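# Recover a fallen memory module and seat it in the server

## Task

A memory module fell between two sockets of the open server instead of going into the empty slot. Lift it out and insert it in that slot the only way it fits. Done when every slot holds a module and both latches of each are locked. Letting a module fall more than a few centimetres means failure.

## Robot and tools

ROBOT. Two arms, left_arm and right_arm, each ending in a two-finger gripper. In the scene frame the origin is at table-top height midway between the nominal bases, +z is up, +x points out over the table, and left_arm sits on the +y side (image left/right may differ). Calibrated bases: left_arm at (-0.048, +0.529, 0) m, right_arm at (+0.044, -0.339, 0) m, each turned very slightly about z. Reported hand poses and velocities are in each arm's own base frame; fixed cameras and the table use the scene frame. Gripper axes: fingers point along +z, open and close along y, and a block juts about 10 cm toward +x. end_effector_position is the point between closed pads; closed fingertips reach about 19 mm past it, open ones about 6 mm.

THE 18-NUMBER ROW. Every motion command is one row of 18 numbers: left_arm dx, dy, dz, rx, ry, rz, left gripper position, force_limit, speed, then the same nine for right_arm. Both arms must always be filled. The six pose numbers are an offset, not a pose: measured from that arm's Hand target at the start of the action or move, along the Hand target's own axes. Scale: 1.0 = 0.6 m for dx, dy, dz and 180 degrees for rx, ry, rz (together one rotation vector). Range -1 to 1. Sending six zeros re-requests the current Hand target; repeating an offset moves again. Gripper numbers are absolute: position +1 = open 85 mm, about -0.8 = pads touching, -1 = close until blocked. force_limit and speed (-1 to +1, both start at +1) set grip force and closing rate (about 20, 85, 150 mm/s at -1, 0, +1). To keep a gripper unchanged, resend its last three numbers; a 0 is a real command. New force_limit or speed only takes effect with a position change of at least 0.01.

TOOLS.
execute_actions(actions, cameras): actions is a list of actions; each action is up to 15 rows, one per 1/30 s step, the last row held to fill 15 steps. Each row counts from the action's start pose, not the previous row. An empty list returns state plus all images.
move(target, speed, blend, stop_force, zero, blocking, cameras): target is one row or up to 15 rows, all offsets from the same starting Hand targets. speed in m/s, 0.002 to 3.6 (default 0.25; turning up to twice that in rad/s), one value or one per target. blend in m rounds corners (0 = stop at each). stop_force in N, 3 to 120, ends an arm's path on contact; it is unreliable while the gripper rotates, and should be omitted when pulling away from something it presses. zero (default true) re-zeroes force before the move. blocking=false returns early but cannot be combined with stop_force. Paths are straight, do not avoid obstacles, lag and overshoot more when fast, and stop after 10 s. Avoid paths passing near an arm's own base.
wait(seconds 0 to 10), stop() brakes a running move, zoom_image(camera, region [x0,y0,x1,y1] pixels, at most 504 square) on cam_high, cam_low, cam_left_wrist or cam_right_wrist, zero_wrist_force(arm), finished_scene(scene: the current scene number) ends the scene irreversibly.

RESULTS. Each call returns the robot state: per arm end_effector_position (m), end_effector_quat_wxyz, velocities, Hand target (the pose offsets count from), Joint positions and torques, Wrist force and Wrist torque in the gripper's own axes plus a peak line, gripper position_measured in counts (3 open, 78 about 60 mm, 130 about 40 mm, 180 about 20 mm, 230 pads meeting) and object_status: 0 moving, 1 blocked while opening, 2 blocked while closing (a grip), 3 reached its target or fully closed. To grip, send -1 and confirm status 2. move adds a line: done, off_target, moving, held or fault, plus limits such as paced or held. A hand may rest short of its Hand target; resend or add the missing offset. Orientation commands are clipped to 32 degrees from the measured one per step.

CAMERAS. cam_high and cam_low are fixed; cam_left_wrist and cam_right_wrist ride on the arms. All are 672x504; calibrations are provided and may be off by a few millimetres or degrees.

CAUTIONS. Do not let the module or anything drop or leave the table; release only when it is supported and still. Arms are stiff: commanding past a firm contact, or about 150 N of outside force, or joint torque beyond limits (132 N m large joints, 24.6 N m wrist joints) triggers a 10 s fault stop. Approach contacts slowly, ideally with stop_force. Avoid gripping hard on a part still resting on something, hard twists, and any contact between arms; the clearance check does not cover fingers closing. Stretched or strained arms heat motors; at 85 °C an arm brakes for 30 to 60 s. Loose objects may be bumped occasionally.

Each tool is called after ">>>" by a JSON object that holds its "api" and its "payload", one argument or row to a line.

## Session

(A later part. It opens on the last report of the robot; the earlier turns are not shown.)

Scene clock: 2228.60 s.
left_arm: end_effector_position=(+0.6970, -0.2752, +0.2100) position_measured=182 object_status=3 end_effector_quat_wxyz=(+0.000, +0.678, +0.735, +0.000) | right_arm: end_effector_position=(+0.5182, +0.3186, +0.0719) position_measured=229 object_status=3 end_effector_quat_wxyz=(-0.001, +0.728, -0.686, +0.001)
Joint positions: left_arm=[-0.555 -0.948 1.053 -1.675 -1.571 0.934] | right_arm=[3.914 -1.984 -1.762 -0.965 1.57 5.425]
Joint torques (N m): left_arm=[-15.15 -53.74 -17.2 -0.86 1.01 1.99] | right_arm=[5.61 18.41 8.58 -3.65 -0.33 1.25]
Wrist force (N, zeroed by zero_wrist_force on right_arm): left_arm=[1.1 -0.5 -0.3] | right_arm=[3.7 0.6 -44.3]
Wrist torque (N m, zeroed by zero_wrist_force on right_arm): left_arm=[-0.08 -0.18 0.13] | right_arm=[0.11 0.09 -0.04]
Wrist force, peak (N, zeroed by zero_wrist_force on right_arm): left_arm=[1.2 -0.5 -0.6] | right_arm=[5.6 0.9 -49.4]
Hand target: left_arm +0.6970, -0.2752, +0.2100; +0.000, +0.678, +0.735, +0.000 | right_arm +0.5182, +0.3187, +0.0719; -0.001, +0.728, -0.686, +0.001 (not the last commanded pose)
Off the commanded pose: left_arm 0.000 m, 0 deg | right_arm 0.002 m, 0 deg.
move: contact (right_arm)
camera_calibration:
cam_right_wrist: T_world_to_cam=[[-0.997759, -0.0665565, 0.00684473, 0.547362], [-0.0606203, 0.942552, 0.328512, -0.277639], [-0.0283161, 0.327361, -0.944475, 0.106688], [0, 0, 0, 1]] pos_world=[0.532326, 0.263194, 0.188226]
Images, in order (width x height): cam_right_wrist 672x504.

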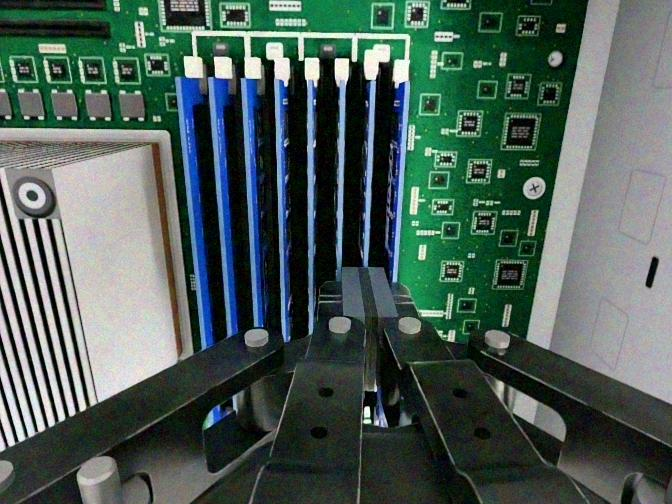

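>>> {"api": "move", "payload": {
  "target": [0,0,0,0,0,0,-0.42,-1,-1,0,0,0.006,0,0,0,-0.8,-1,0],
  "speed": 0.004,
  "stop_force": 70,
  "zero": false,
  "cameras": ["cam_right_wrist"]
}}

>>> {"api": "zoom_image", "payload": {
  "camera": "cam_right_wrist",
  "region": [280, 30, 440, 190]
}}

Scene clock: 2235.77 s.
left_arm: end_effector_position=(+0.6970, -0.2752, +0.2100) position_measured=182 object_status=3 end_effector_quat_wxyz=(+0.000, +0.678, +0.735, +0.000) | right_arm: end_effector_position=(+0.5183, +0.3187, +0.0710) position_measured=229 object_status=3 end_effector_quat_wxyz=(-0.001, +0.728, -0.686, +0.001)
Joint positions: left_arm=[-0.555 -0.948 1.053 -1.675 -1.571 0.934] | right_arm=[3.914 -1.986 -1.763 -0.962 1.57 5.425]
Joint torques (N m): left_arm=[-14 -54.25 -17.03 -1.13 0.85 1.99] | right_arm=[6.29 4.57 2.09 -4.46 0.57 0.93]
Wrist force (N, zeroed by zero_wrist_force on right_arm): left_arm=[0.9 -0.3 -0.5] | right_arm=[8.2 5.8 -69.0]
Wrist torque (N m, zeroed by zero_wrist_force on right_arm): left_arm=[-0.05 -0.14 0.14] | right_arm=[-0.05 0.14 -0.01]
Wrist force, peak (N, zeroed by zero_wrist_force on right_arm): left_arm=[1.2 -0.5 -0.5] | right_arm=[10.8 7.0 -75.1]
Hand target: left_arm +0.6970, -0.2752, +0.2100; +0.000, +0.678, +0.735, +0.000 | right_arm +0.5183, +0.3187, +0.0710; -0.001, +0.728, -0.686, +0.001 (not the last commanded pose)
Off the commanded pose: left_arm 0.000 m, 0 deg | right_arm 0.003 m, 0 deg.
move: contact (right_arm)
camera_calibration:
cam_right_wrist: T_world_to_cam=[[-0.997765, -0.0664939, 0.00664191, 0.547392], [-0.0606216, 0.942483, 0.32871, -0.277361], [-0.0281171, 0.327573, -0.944408, 0.105665], [0, 0, 0, 1]] pos_world=[0.532326, 0.263194, 0.187327]
Images, in order (width x height): cam_right_wrist 672x504.

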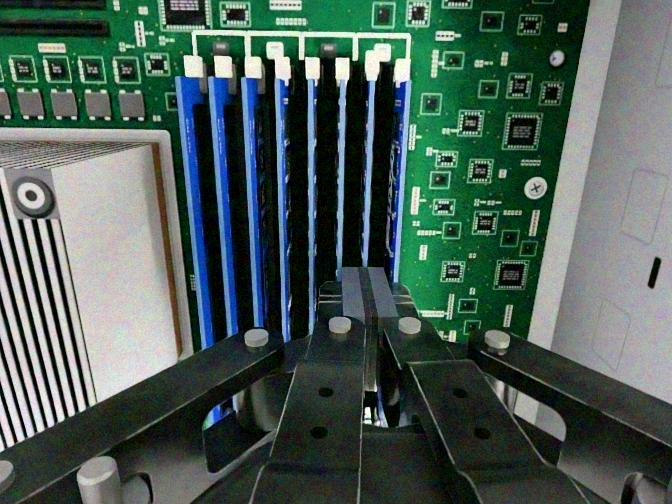

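Scaled by 3.150 from the camera's 672x504 image, which has a finer 960x720 frame.

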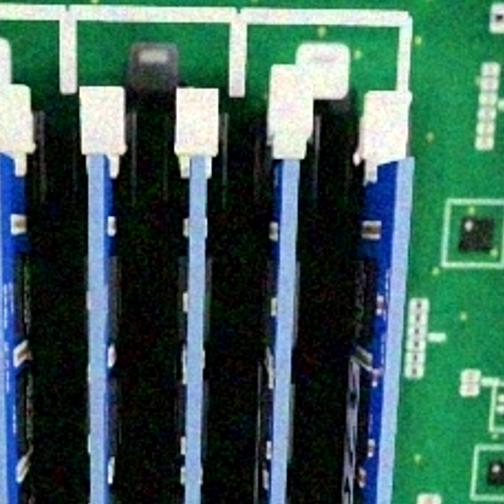

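>>> {"api": "move", "payload": {
  "target": [
    [0,0,0,0,0,0,-0.42,-1,-1,0,0,-0.0125,0,0,0,-0.8,-1,0],
    [0,0,0,0,0,0,-0.42,-1,-1,0.0837,0.0013,-0.0125,0,0,0,-0.8,-1,0]
  ],
  "speed": 0.05,
  "cameras": ["cam_right_wrist"]
}}

>>> {"api": "zoom_image", "payload": {
  "camera": "cam_right_wrist",
  "region": [290, 180, 450, 280]
}}

Scene clock: 2246.87 s.
left_arm: end_effector_position=(+0.6970, -0.2752, +0.2100) position_measured=182 object_status=3 end_effector_quat_wxyz=(+0.000, +0.678, +0.735, +0.000) | right_arm: end_effector_position=(+0.5205, +0.2684, +0.0785) position_measured=229 object_status=3 end_effector_quat_wxyz=(-0.001, +0.728, -0.686, +0.001) end_effector_velocity=(+0.000, +0.003, +0.001) end_effector_angular_velocity=(+0.001, -0.002, -0.001)
Joint positions: left_arm=[-0.555 -0.948 1.053 -1.675 -1.571 0.934] | right_arm=[3.848 -1.929 -1.825 -0.957 1.57 5.359]
Joint velocities: left_arm=[within noise] | right_arm=[0.004 -0.001 0.004 0 0 0.005]
Joint torques (N m): left_arm=[-14.12 -53.5 -17.2 -1.47 0.82 1.91] | right_arm=[6.52 27.78 25.84 2.82 1.52 2.01]
Wrist force (N, zeroed by zero_wrist_force on right_arm): left_arm=[0.8 -0.3 -0.3] | right_arm=[-0.6 0.4 0.1]
Wrist torque (N m, zeroed by zero_wrist_force on right_arm): left_arm=[-0.05 -0.13 0.13] | right_arm=[0.07 0.12 0.01]
Wrist force, peak (N, zeroed by zero_wrist_force on right_arm): left_arm=[1.1 -0.5 -0.6] | right_arm=[8.2 5.9 -69.1]
Hand target: left_arm +0.6970, -0.2752, +0.2100; +0.000, +0.678, +0.735, +0.000 | right_arm +0.5205, +0.2685, +0.0785; -0.001, +0.728, -0.686, +0.001
Off the commanded pose: left_arm 0.000 m, 0 deg | right_arm 0.000 m, 0 deg.
move: done
camera_calibration:
cam_right_wrist: T_world_to_cam=[[-0.997755, -0.0666535, 0.00647264, 0.546253], [-0.0608253, 0.942441, 0.328794, -0.232185], [-0.0280154, 0.327663, -0.944379, 0.129209], [0, 0, 0, 1]] pos_world=[0.534524, 0.212893, 0.194827]
Images, in order (width x height): cam_right_wrist 672x504.

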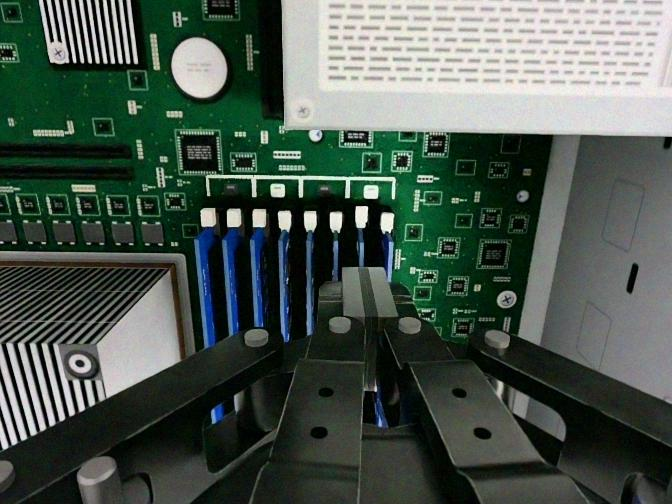

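Scaled by 3.150 from the camera's 672x504 image, which has a finer 960x720 frame.

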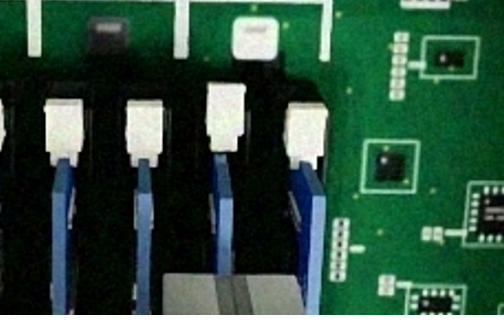

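>>> {"api": "move", "payload": {
  "target": [0,0,0,0,0,0,-0.42,-1,-1,0,0,0.018,0,0,0,-0.8,-1,0],
  "speed": 0.006,
  "stop_force": 60,
  "cameras": ["cam_right_wrist"]
}}

>>> {"api": "zoom_image", "payload": {
  "camera": "cam_right_wrist",
  "region": [290, 180, 450, 280]
}}

Scene clock: 2253.47 s.
left_arm: end_effector_position=(+0.6970, -0.2752, +0.2100) position_measured=182 object_status=3 end_effector_quat_wxyz=(+0.000, +0.678, +0.735, +0.000) | right_arm: end_effector_position=(+0.5206, +0.2686, +0.0707) position_measured=229 object_status=3 end_effector_quat_wxyz=(-0.001, +0.728, -0.686, +0.001)
Joint positions: left_arm=[-0.555 -0.948 1.053 -1.675 -1.571 0.934] | right_arm=[3.848 -1.94 -1.832 -0.938 1.57 5.359]
Joint torques (N m): left_arm=[-14.07 -54.01 -17.19 -1.73 0.7 1.89] | right_arm=[4.42 10.01 5.84 -3.3 1.58 1.08]
Wrist force (N, zeroed by zero_wrist_force on right_arm): left_arm=[1.0 -0.4 -0.4] | right_arm=[11.0 3.9 -60.5]
Wrist torque (N m, zeroed by zero_wrist_force on right_arm): left_arm=[-0.08 -0.16 0.14] | right_arm=[-0.05 0.12 -0.07]
Wrist force, peak (N, zeroed by zero_wrist_force on right_arm): left_arm=[1.2 -0.5 -0.5] | right_arm=[13.7 5.5 -67.3]
Hand target: left_arm +0.6970, -0.2752, +0.2100; +0.000, +0.678, +0.735, +0.000 | right_arm +0.5206, +0.2686, +0.0707; -0.001, +0.728, -0.686, +0.001 (not the last commanded pose)
Off the commanded pose: left_arm 0.000 m, 0 deg | right_arm 0.003 m, 0 deg.
move: contact (right_arm)
camera_calibration:
cam_right_wrist: T_world_to_cam=[[-0.997767, -0.0665194, 0.00608986, 0.546467], [-0.0608222, 0.942418, 0.32886, -0.229779], [-0.0276148, 0.327755, -0.944359, 0.121448], [0, 0, 0, 1]] pos_world=[0.534624, 0.213093, 0.186928]
Images, in order (width x height): cam_right_wrist 672x504.

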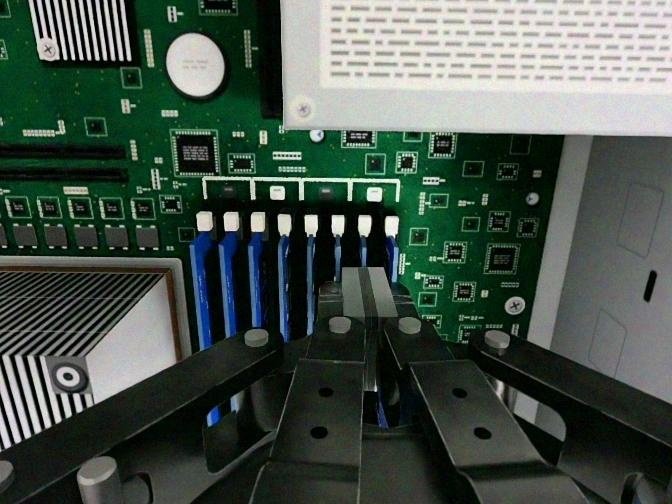

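Scaled by 3.150 from the camera's 672x504 image, which has a finer 960x720 frame.

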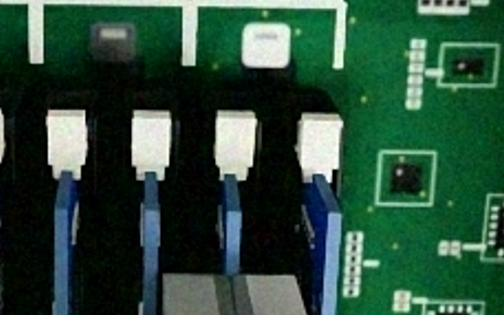

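>>> {"api": "move", "payload": {
  "target": [
    [0,0,0,0,0,0,-0.42,-1,-1,0,0,-0.0135,0,0,0,-0.8,-1,0],
    [0,0,0,0,0,0,-0.42,-1,-1,-0.1675,-0.0015,-0.0135,0,0,0,-0.8,-1,0]
  ],
  "speed": [0.05,0.1],
  "cameras": ["cam_right_wrist"]
}}

>>> {"api": "zoom_image", "payload": {
  "camera": "cam_right_wrist",
  "region": [290, 150, 450, 310]
}}

Scene clock: 2266.70 s.
left_arm: end_effector_position=(+0.6970, -0.2752, +0.2100) position_measured=182 object_status=3 end_effector_quat_wxyz=(+0.000, +0.678, +0.735, +0.000) | right_arm: end_effector_position=(+0.5154, +0.3689, +0.0788) position_measured=229 object_status=3 end_effector_quat_wxyz=(-0.001, +0.728, -0.686, +0.001)
Joint positions: left_arm=[-0.555 -0.948 1.053 -1.675 -1.571 0.934] | right_arm=[3.975 -2.027 -1.675 -1.009 1.569 5.486]
Joint torques (N m): left_arm=[-13.51 -53.89 -16.91 -2.03 0.77 1.96] | right_arm=[-5.64 45.91 12.3 5.25 -1.4 -2.29]
Wrist force (N, zeroed by zero_wrist_force on right_arm): left_arm=[0.9 -0.4 -0.5] | right_arm=[0.1 0.4 -0.6]
Wrist torque (N m, zeroed by zero_wrist_force on right_arm): left_arm=[-0.06 -0.14 0.14] | right_arm=[0.06 -0.02 -0.04]
Wrist force, peak (N, zeroed by zero_wrist_force on right_arm): left_arm=[1.2 -0.6 -0.2] | right_arm=[10.8 4.3 -60.4]
Hand target: left_arm +0.6970, -0.2752, +0.2100; +0.000, +0.678, +0.735, +0.000 | right_arm +0.5155, +0.3690, +0.0788; -0.001, +0.728, -0.686, +0.001
Off the commanded pose: left_arm 0.000 m, 0 deg | right_arm 0.000 m, 0 deg.
move: done
camera_calibration:
cam_right_wrist: T_world_to_cam=[[-0.997767, -0.0664885, 0.00632643, 0.547845], [-0.0607204, 0.942483, 0.328693, -0.327358], [-0.0278169, 0.327575, -0.944415, 0.0963479], [0, 0, 0, 1]] pos_world=[0.529425, 0.313394, 0.195127]
Images, in order (width x height): cam_right_wrist 672x504.

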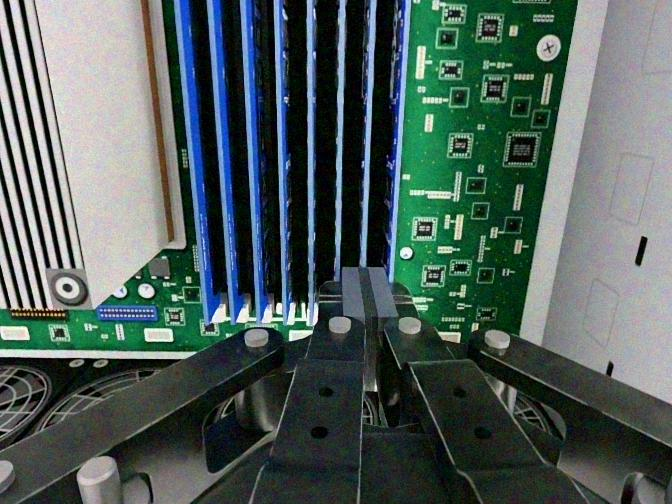

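Scaled by 3.150 from the camera's 672x504 image, which has a finer 960x720 frame.

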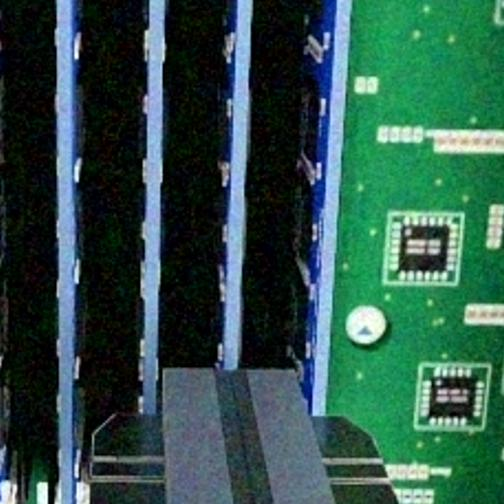

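>>> {"api": "move", "payload": {
  "target": [0,0,0,0,0,0,-0.42,-1,-1,0,0,0.018,0,0,0,-0.8,-1,0],
  "speed": 0.006,
  "stop_force": 60
}}

>>> {"api": "move", "payload": {
  "target": [0,0,0,0,0,0,-0.42,-1,-1,0,0,-0.05,0,0,0,-0.8,-1,0],
  "speed": 0.05
}}

>>> {"api": "move", "payload": {
  "target": [-0.25,0,0.05,0,0,0,-0.42,-1,-1,0.25,0,-0.05,0,0,0,-0.8,-1,0],
  "speed": 0.2,
  "cameras": ["cam_left_wrist","cam_low","cam_high"]
}}

>>> {"api": "zoom_image", "payload": {
  "camera": "cam_left_wrist",
  "region": [180, 200, 320, 320]
}}

Scene clock: 2276.70 s.
left_arm: end_effector_position=(+0.6970, -0.2752, +0.2100) position_measured=182 object_status=3 end_effector_quat_wxyz=(+0.000, +0.678, +0.735, +0.000) | right_arm: end_effector_position=(+0.5156, +0.3691, +0.0707) position_measured=229 object_status=3 end_effector_quat_wxyz=(-0.001, +0.728, -0.686, +0.001)
Joint positions: left_arm=[-0.555 -0.948 1.053 -1.675 -1.571 0.934] | right_arm=[3.975 -2.037 -1.683 -0.989 1.57 5.486]
Joint torques (N m): left_arm=[-13.51 -53.78 -17.26 -2.4 0.64 1.93] | right_arm=[-2.17 13.64 5.73 -2.91 1.09 -0.15]
Wrist force (N, zeroed by zero_wrist_force on right_arm): left_arm=[1.0 -0.5 -0.4] | right_arm=[7.3 8.1 -60.3]
Wrist torque (N m, zeroed by zero_wrist_force on right_arm): left_arm=[-0.09 -0.16 0.14] | right_arm=[-0.20 0.17 -0.02]
Wrist force, peak (N, zeroed by zero_wrist_force on right_arm): left_arm=[1.2 -0.6 -0.4] | right_arm=[10.3 10.1 -68.5]
Hand target: left_arm +0.6970, -0.2752, +0.2100; +0.000, +0.678, +0.735, +0.000 | right_arm +0.5156, +0.3691, +0.0708; -0.001, +0.728, -0.686, +0.001 (not the last commanded pose)
Off the commanded pose: left_arm 0.000 m, 0 deg | right_arm 0.003 m, 0 deg.
move: contact (right_arm)

Scene clock: 2277.60 s.
left_arm: end_effector_position=(+0.6970, -0.2752, +0.2100) position_measured=182 object_status=3 end_effector_quat_wxyz=(+0.000, +0.678, +0.735, +0.000) | right_arm: end_effector_position=(+0.5155, +0.3691, +0.1009) position_measured=229 object_status=3 end_effector_quat_wxyz=(-0.001, +0.728, -0.686, +0.001) end_effector_velocity=(+0.000, +0.000, -0.001) end_effector_angular_velocity=(+0.002, -0.001, +0.000)
Joint positions: left_arm=[-0.555 -0.948 1.053 -1.675 -1.571 0.934] | right_arm=[3.975 -2 -1.651 -1.059 1.57 5.486]
Joint velocities: left_arm=[within noise] | right_arm=[0 -0.001 -0.002 0.005 0 0]
Joint torques (N m): left_arm=[-13.52 -54.12 -16.95 -2.41 0.61 1.84] | right_arm=[6.31 32.8 12.92 5.15 -0.04 1.45]
Wrist force (N, zeroed by zero_wrist_force on right_arm): left_arm=[1.0 -0.4 -0.3] | right_arm=[-0.3 0.1 -0.6]
Wrist torque (N m, zeroed by zero_wrist_force on right_arm): left_arm=[-0.06 -0.16 0.13] | right_arm=[0.04 0.03 -0.07]
Wrist force, peak (N, zeroed by zero_wrist_force on right_arm): left_arm=[1.2 -0.4 -0.4] | right_arm=[7.3 7.9 -60.2]
Hand target: left_arm +0.6970, -0.2752, +0.2100; +0.000, +0.678, +0.735, +0.000 | right_arm +0.5155, +0.3690, +0.1008; -0.001, +0.728, -0.686, +0.001
Off the commanded pose: left_arm 0.000 m, 0 deg | right_arm 0.000 m, 0 deg.
move: done

Scene clock: 2278.87 s.
left_arm: end_effector_position=(+0.7092, -0.4247, +0.1800) position_measured=182 object_status=3 end_effector_quat_wxyz=(+0.000, +0.678, +0.735, +0.000) | right_arm: end_effector_position=(+0.5243, +0.2193, +0.1306) position_measured=229 object_status=3 end_effector_quat_wxyz=(-0.001, +0.728, -0.686, +0.001)
Joint positions: left_arm=[-0.701 -0.704 0.705 -1.572 -1.571 0.788] | right_arm=[3.775 -1.825 -1.812 -1.073 1.57 5.286]
Joint torques (N m): left_arm=[10.77 -47.8 -27.86 -5.47 -1.07 1.11] | right_arm=[-2.64 34.56 24.82 5.3 0.52 -0.23]
Wrist force (N, zeroed by zero_wrist_force on right_arm): left_arm=[0.9 -0.3 -0.3] | right_arm=[-0.4 0.0 -0.7]
Wrist torque (N m, zeroed by zero_wrist_force on right_arm): left_arm=[-0.04 -0.15 -0.10] | right_arm=[0.06 0.07 -0.16]
Wrist force, peak (N, zeroed by zero_wrist_force on right_arm): left_arm=[4.0 -0.2 -1.0] | right_arm=[-3.1 0.5 -0.1]
Hand target: left_arm +0.7093, -0.4247, +0.1800; +0.000, +0.678, +0.735, +0.000 | right_arm +0.5244, +0.2193, +0.1306; -0.001, +0.728, -0.686, +0.001
Off the commanded pose: left_arm 0.000 m, 0 deg | right_arm 0.000 m, 0 deg.
move: done
camera_calibration:
cam_left_wrist: T_world_to_cam=[[0.995701, 0.0925271, -0.00417013, -0.65414], [0.0883941, -0.935851, 0.341129, -0.504721], [0.027661, -0.340031, -0.940007, 0.132024], [0, 0, 0, 1]] pos_world=[0.69229, -0.366925, 0.29355]
Images, in order (width x height): cam_high 672x504, cam_low 672x504, cam_left_wrist 672x504.

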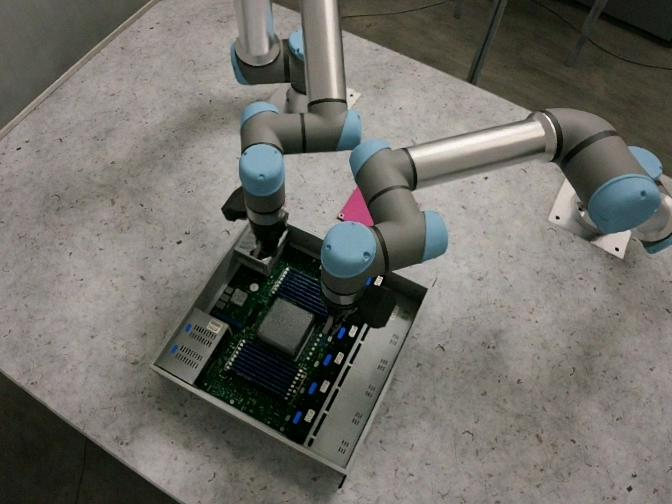

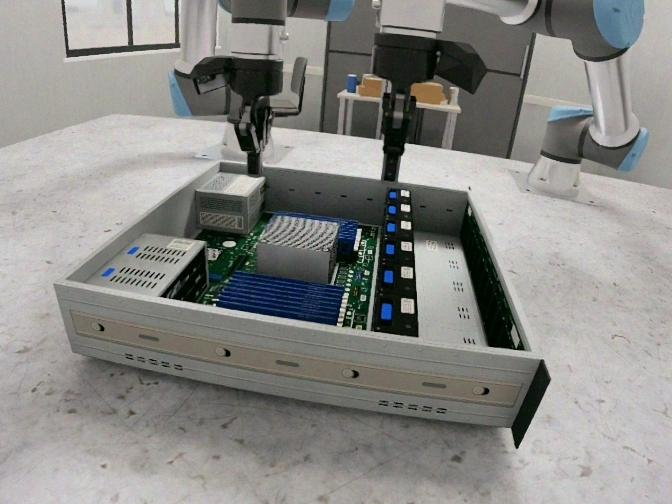

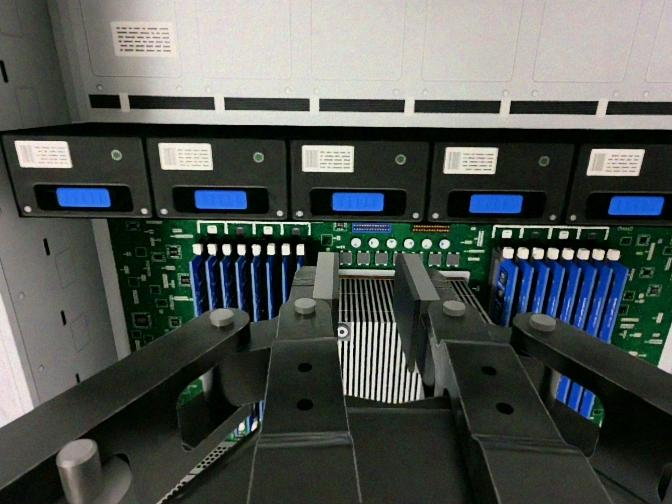

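Scaled by 3.600 from the camera's 672x504 image, which has a finer 960x720 frame.

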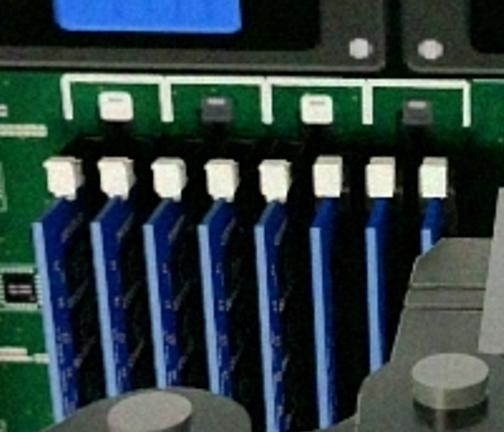

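>>> {"api": "move", "payload": {
  "target": [0.15,0,-0.1,0,0,0,-0.42,-1,-1,0,0,0,0,0,0,-0.8,-1,0],
  "speed": 0.2,
  "cameras": ["cam_right_wrist","cam_left_wrist"]
}}

>>> {"api": "zoom_image", "payload": {
  "camera": "cam_right_wrist",
  "region": [180, 150, 440, 330]
}}

>>> {"api": "zoom_image", "payload": {
  "camera": "cam_left_wrist",
  "region": [460, 180, 672, 380]
}}

Scene clock: 2284.80 s.
left_arm: end_effector_position=(+0.7020, -0.3349, +0.2399) position_measured=182 object_status=3 end_effector_quat_wxyz=(+0.000, +0.678, +0.735, +0.000) | right_arm: end_effector_position=(+0.5244, +0.2193, +0.1306) position_measured=229 object_status=3 end_effector_quat_wxyz=(-0.001, +0.728, -0.686, +0.001)
Joint positions: left_arm=[-0.617 -0.868 0.843 -1.545 -1.571 0.872] | right_arm=[3.775 -1.825 -1.812 -1.073 1.57 5.286]
Joint torques (N m): left_arm=[-12.7 -54.84 -25.57 -5.54 1.19 -1.35] | right_arm=[-6.17 38.55 26.4 5.13 -1.61 -1.63]
Wrist force (N, zeroed by zero_wrist_force on right_arm): left_arm=[0.8 -0.6 -0.2] | right_arm=[-0.3 0.0 -0.7]
Wrist torque (N m, zeroed by zero_wrist_force on right_arm): left_arm=[-0.10 -0.14 0.13] | right_arm=[0.05 0.06 -0.15]
Wrist force, peak (N, zeroed by zero_wrist_force on right_arm): left_arm=[3.8 -0.6 -1.8] | right_arm=[-0.6 0.4 -0.9]
Hand target: left_arm +0.7019, -0.3350, +0.2400; +0.000, +0.678, +0.735, +0.000 | right_arm +0.5244, +0.2193, +0.1306; -0.001, +0.728, -0.686, +0.001
Off the commanded pose: left_arm 0.000 m, 0 deg | right_arm 0.000 m, 0 deg.
move: done
camera_calibration:
cam_left_wrist: T_world_to_cam=[[0.995681, 0.0927504, -0.0041378, -0.654965], [0.0885954, -0.935862, 0.341048, -0.440591], [0.0277599, -0.339942, -0.940037, 0.219032], [0, 0, 0, 1]] pos_world=[0.68509, -0.277126, 0.35345]
cam_right_wrist: T_world_to_cam=[[-0.997769, -0.0665138, 0.00574747, 0.546591], [-0.0609175, 0.942271, 0.329262, -0.202754], [-0.0273161, 0.328177, -0.944221, 0.194142], [0, 0, 0, 1]] pos_world=[0.538323, 0.163692, 0.246931]
Images, in order (width x height): cam_left_wrist 672x504, cam_right_wrist 672x504.

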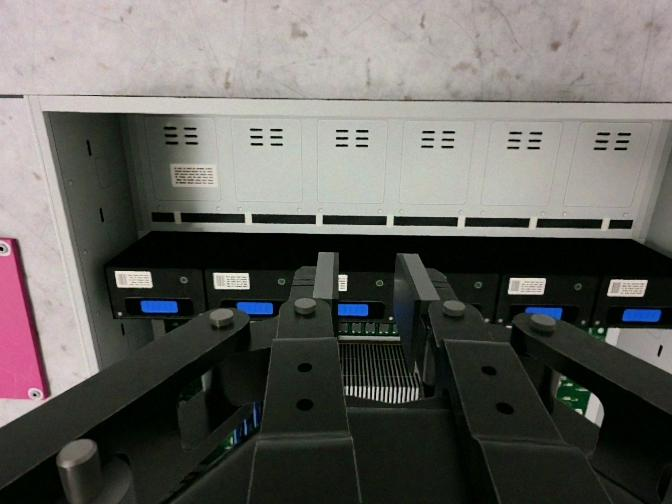

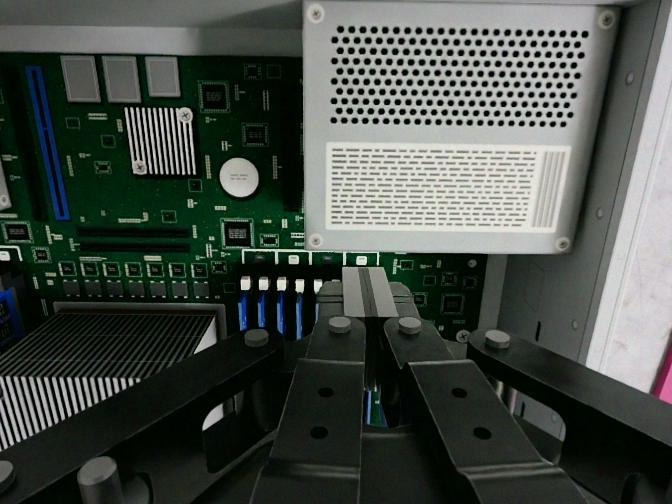

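Scaled by 1.938 from the camera's 672x504 image, which has a finer 960x720 frame.

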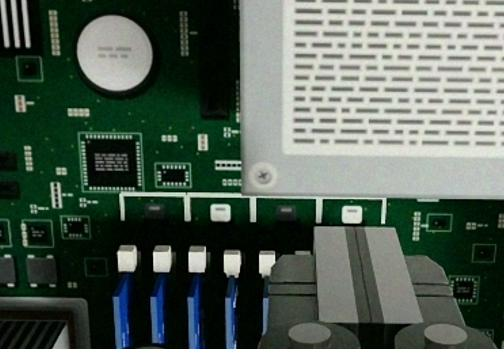

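Scaled by 2.377 from the camera's 672x504 image, which has a finer 960x720 frame.

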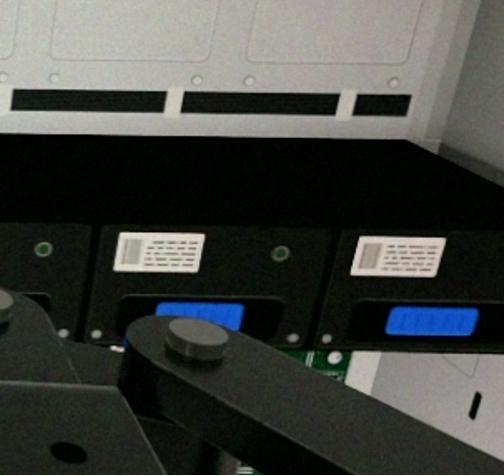

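>>> {"api": "move", "payload": {
  "target": [0,0,0,0,0,0,-0.42,-1,-1,-0.055,0.08,0,0,0,0,-0.8,-1,0],
  "speed": 0.2,
  "cameras": ["cam_right_wrist"]
}}

>>> {"api": "zoom_image", "payload": {
  "camera": "cam_right_wrist",
  "region": [130, 150, 330, 300]
}}

Scene clock: 2290.87 s.
left_arm: end_effector_position=(+0.7019, -0.3350, +0.2400) position_measured=182 object_status=3 end_effector_quat_wxyz=(+0.000, +0.678, +0.735, +0.000) | right_arm: end_effector_position=(+0.4745, +0.2494, +0.1306) position_measured=229 object_status=3 end_effector_quat_wxyz=(-0.001, +0.728, -0.686, +0.001)
Joint positions: left_arm=[-0.617 -0.868 0.843 -1.545 -1.571 0.872] | right_arm=[3.877 -1.754 -1.903 -1.053 1.57 5.388]
Joint torques (N m): left_arm=[-14.47 -56.99 -18.8 -5.38 1.16 1.91] | right_arm=[5.45 28.87 21.69 0.31 -1.71 -0.83]
Wrist force (N, zeroed by zero_wrist_force on right_arm): left_arm=[0.9 -0.5 0.1] | right_arm=[-0.2 0.5 -0.4]
Wrist torque (N m, zeroed by zero_wrist_force on right_arm): left_arm=[-0.08 -0.15 0.13] | right_arm=[0.07 0.03 0.06]
Wrist force, peak (N, zeroed by zero_wrist_force on right_arm): left_arm=[1.0 -1.0 -0.3] | right_arm=[-1.4 2.2 -0.4]
Hand target: left_arm +0.7019, -0.3350, +0.2400; +0.000, +0.678, +0.735, +0.000 | right_arm +0.4745, +0.2494, +0.1305; -0.001, +0.728, -0.686, +0.001
Off the commanded pose: left_arm 0.000 m, 0 deg | right_arm 0.000 m, 0 deg.
move: done
camera_calibration:
cam_right_wrist: T_world_to_cam=[[-0.997765, -0.0665793, 0.00561139, 0.498949], [-0.0610217, 0.942235, 0.329346, -0.23408], [-0.0272149, 0.328267, -0.944193, 0.182736], [0, 0, 0, 1]] pos_world=[0.488523, 0.193792, 0.246831]
Images, in order (width x height): cam_right_wrist 672x504.

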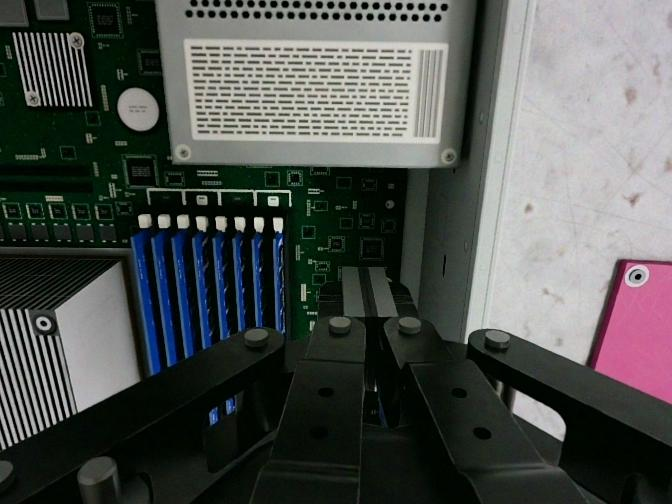

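Scaled by 2.520 from the camera's 672x504 image, which has a finer 960x720 frame.

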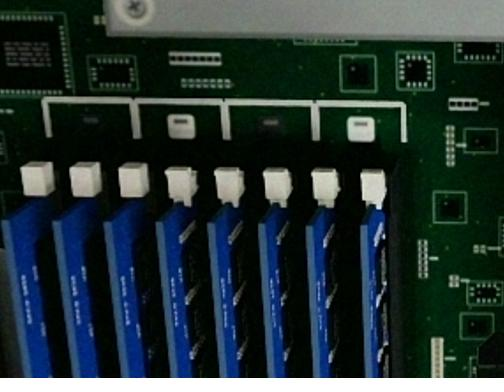

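>>> {"api": "finished_scene", "payload": {
  "scene": 1
}}

The scene is finished: the task was done.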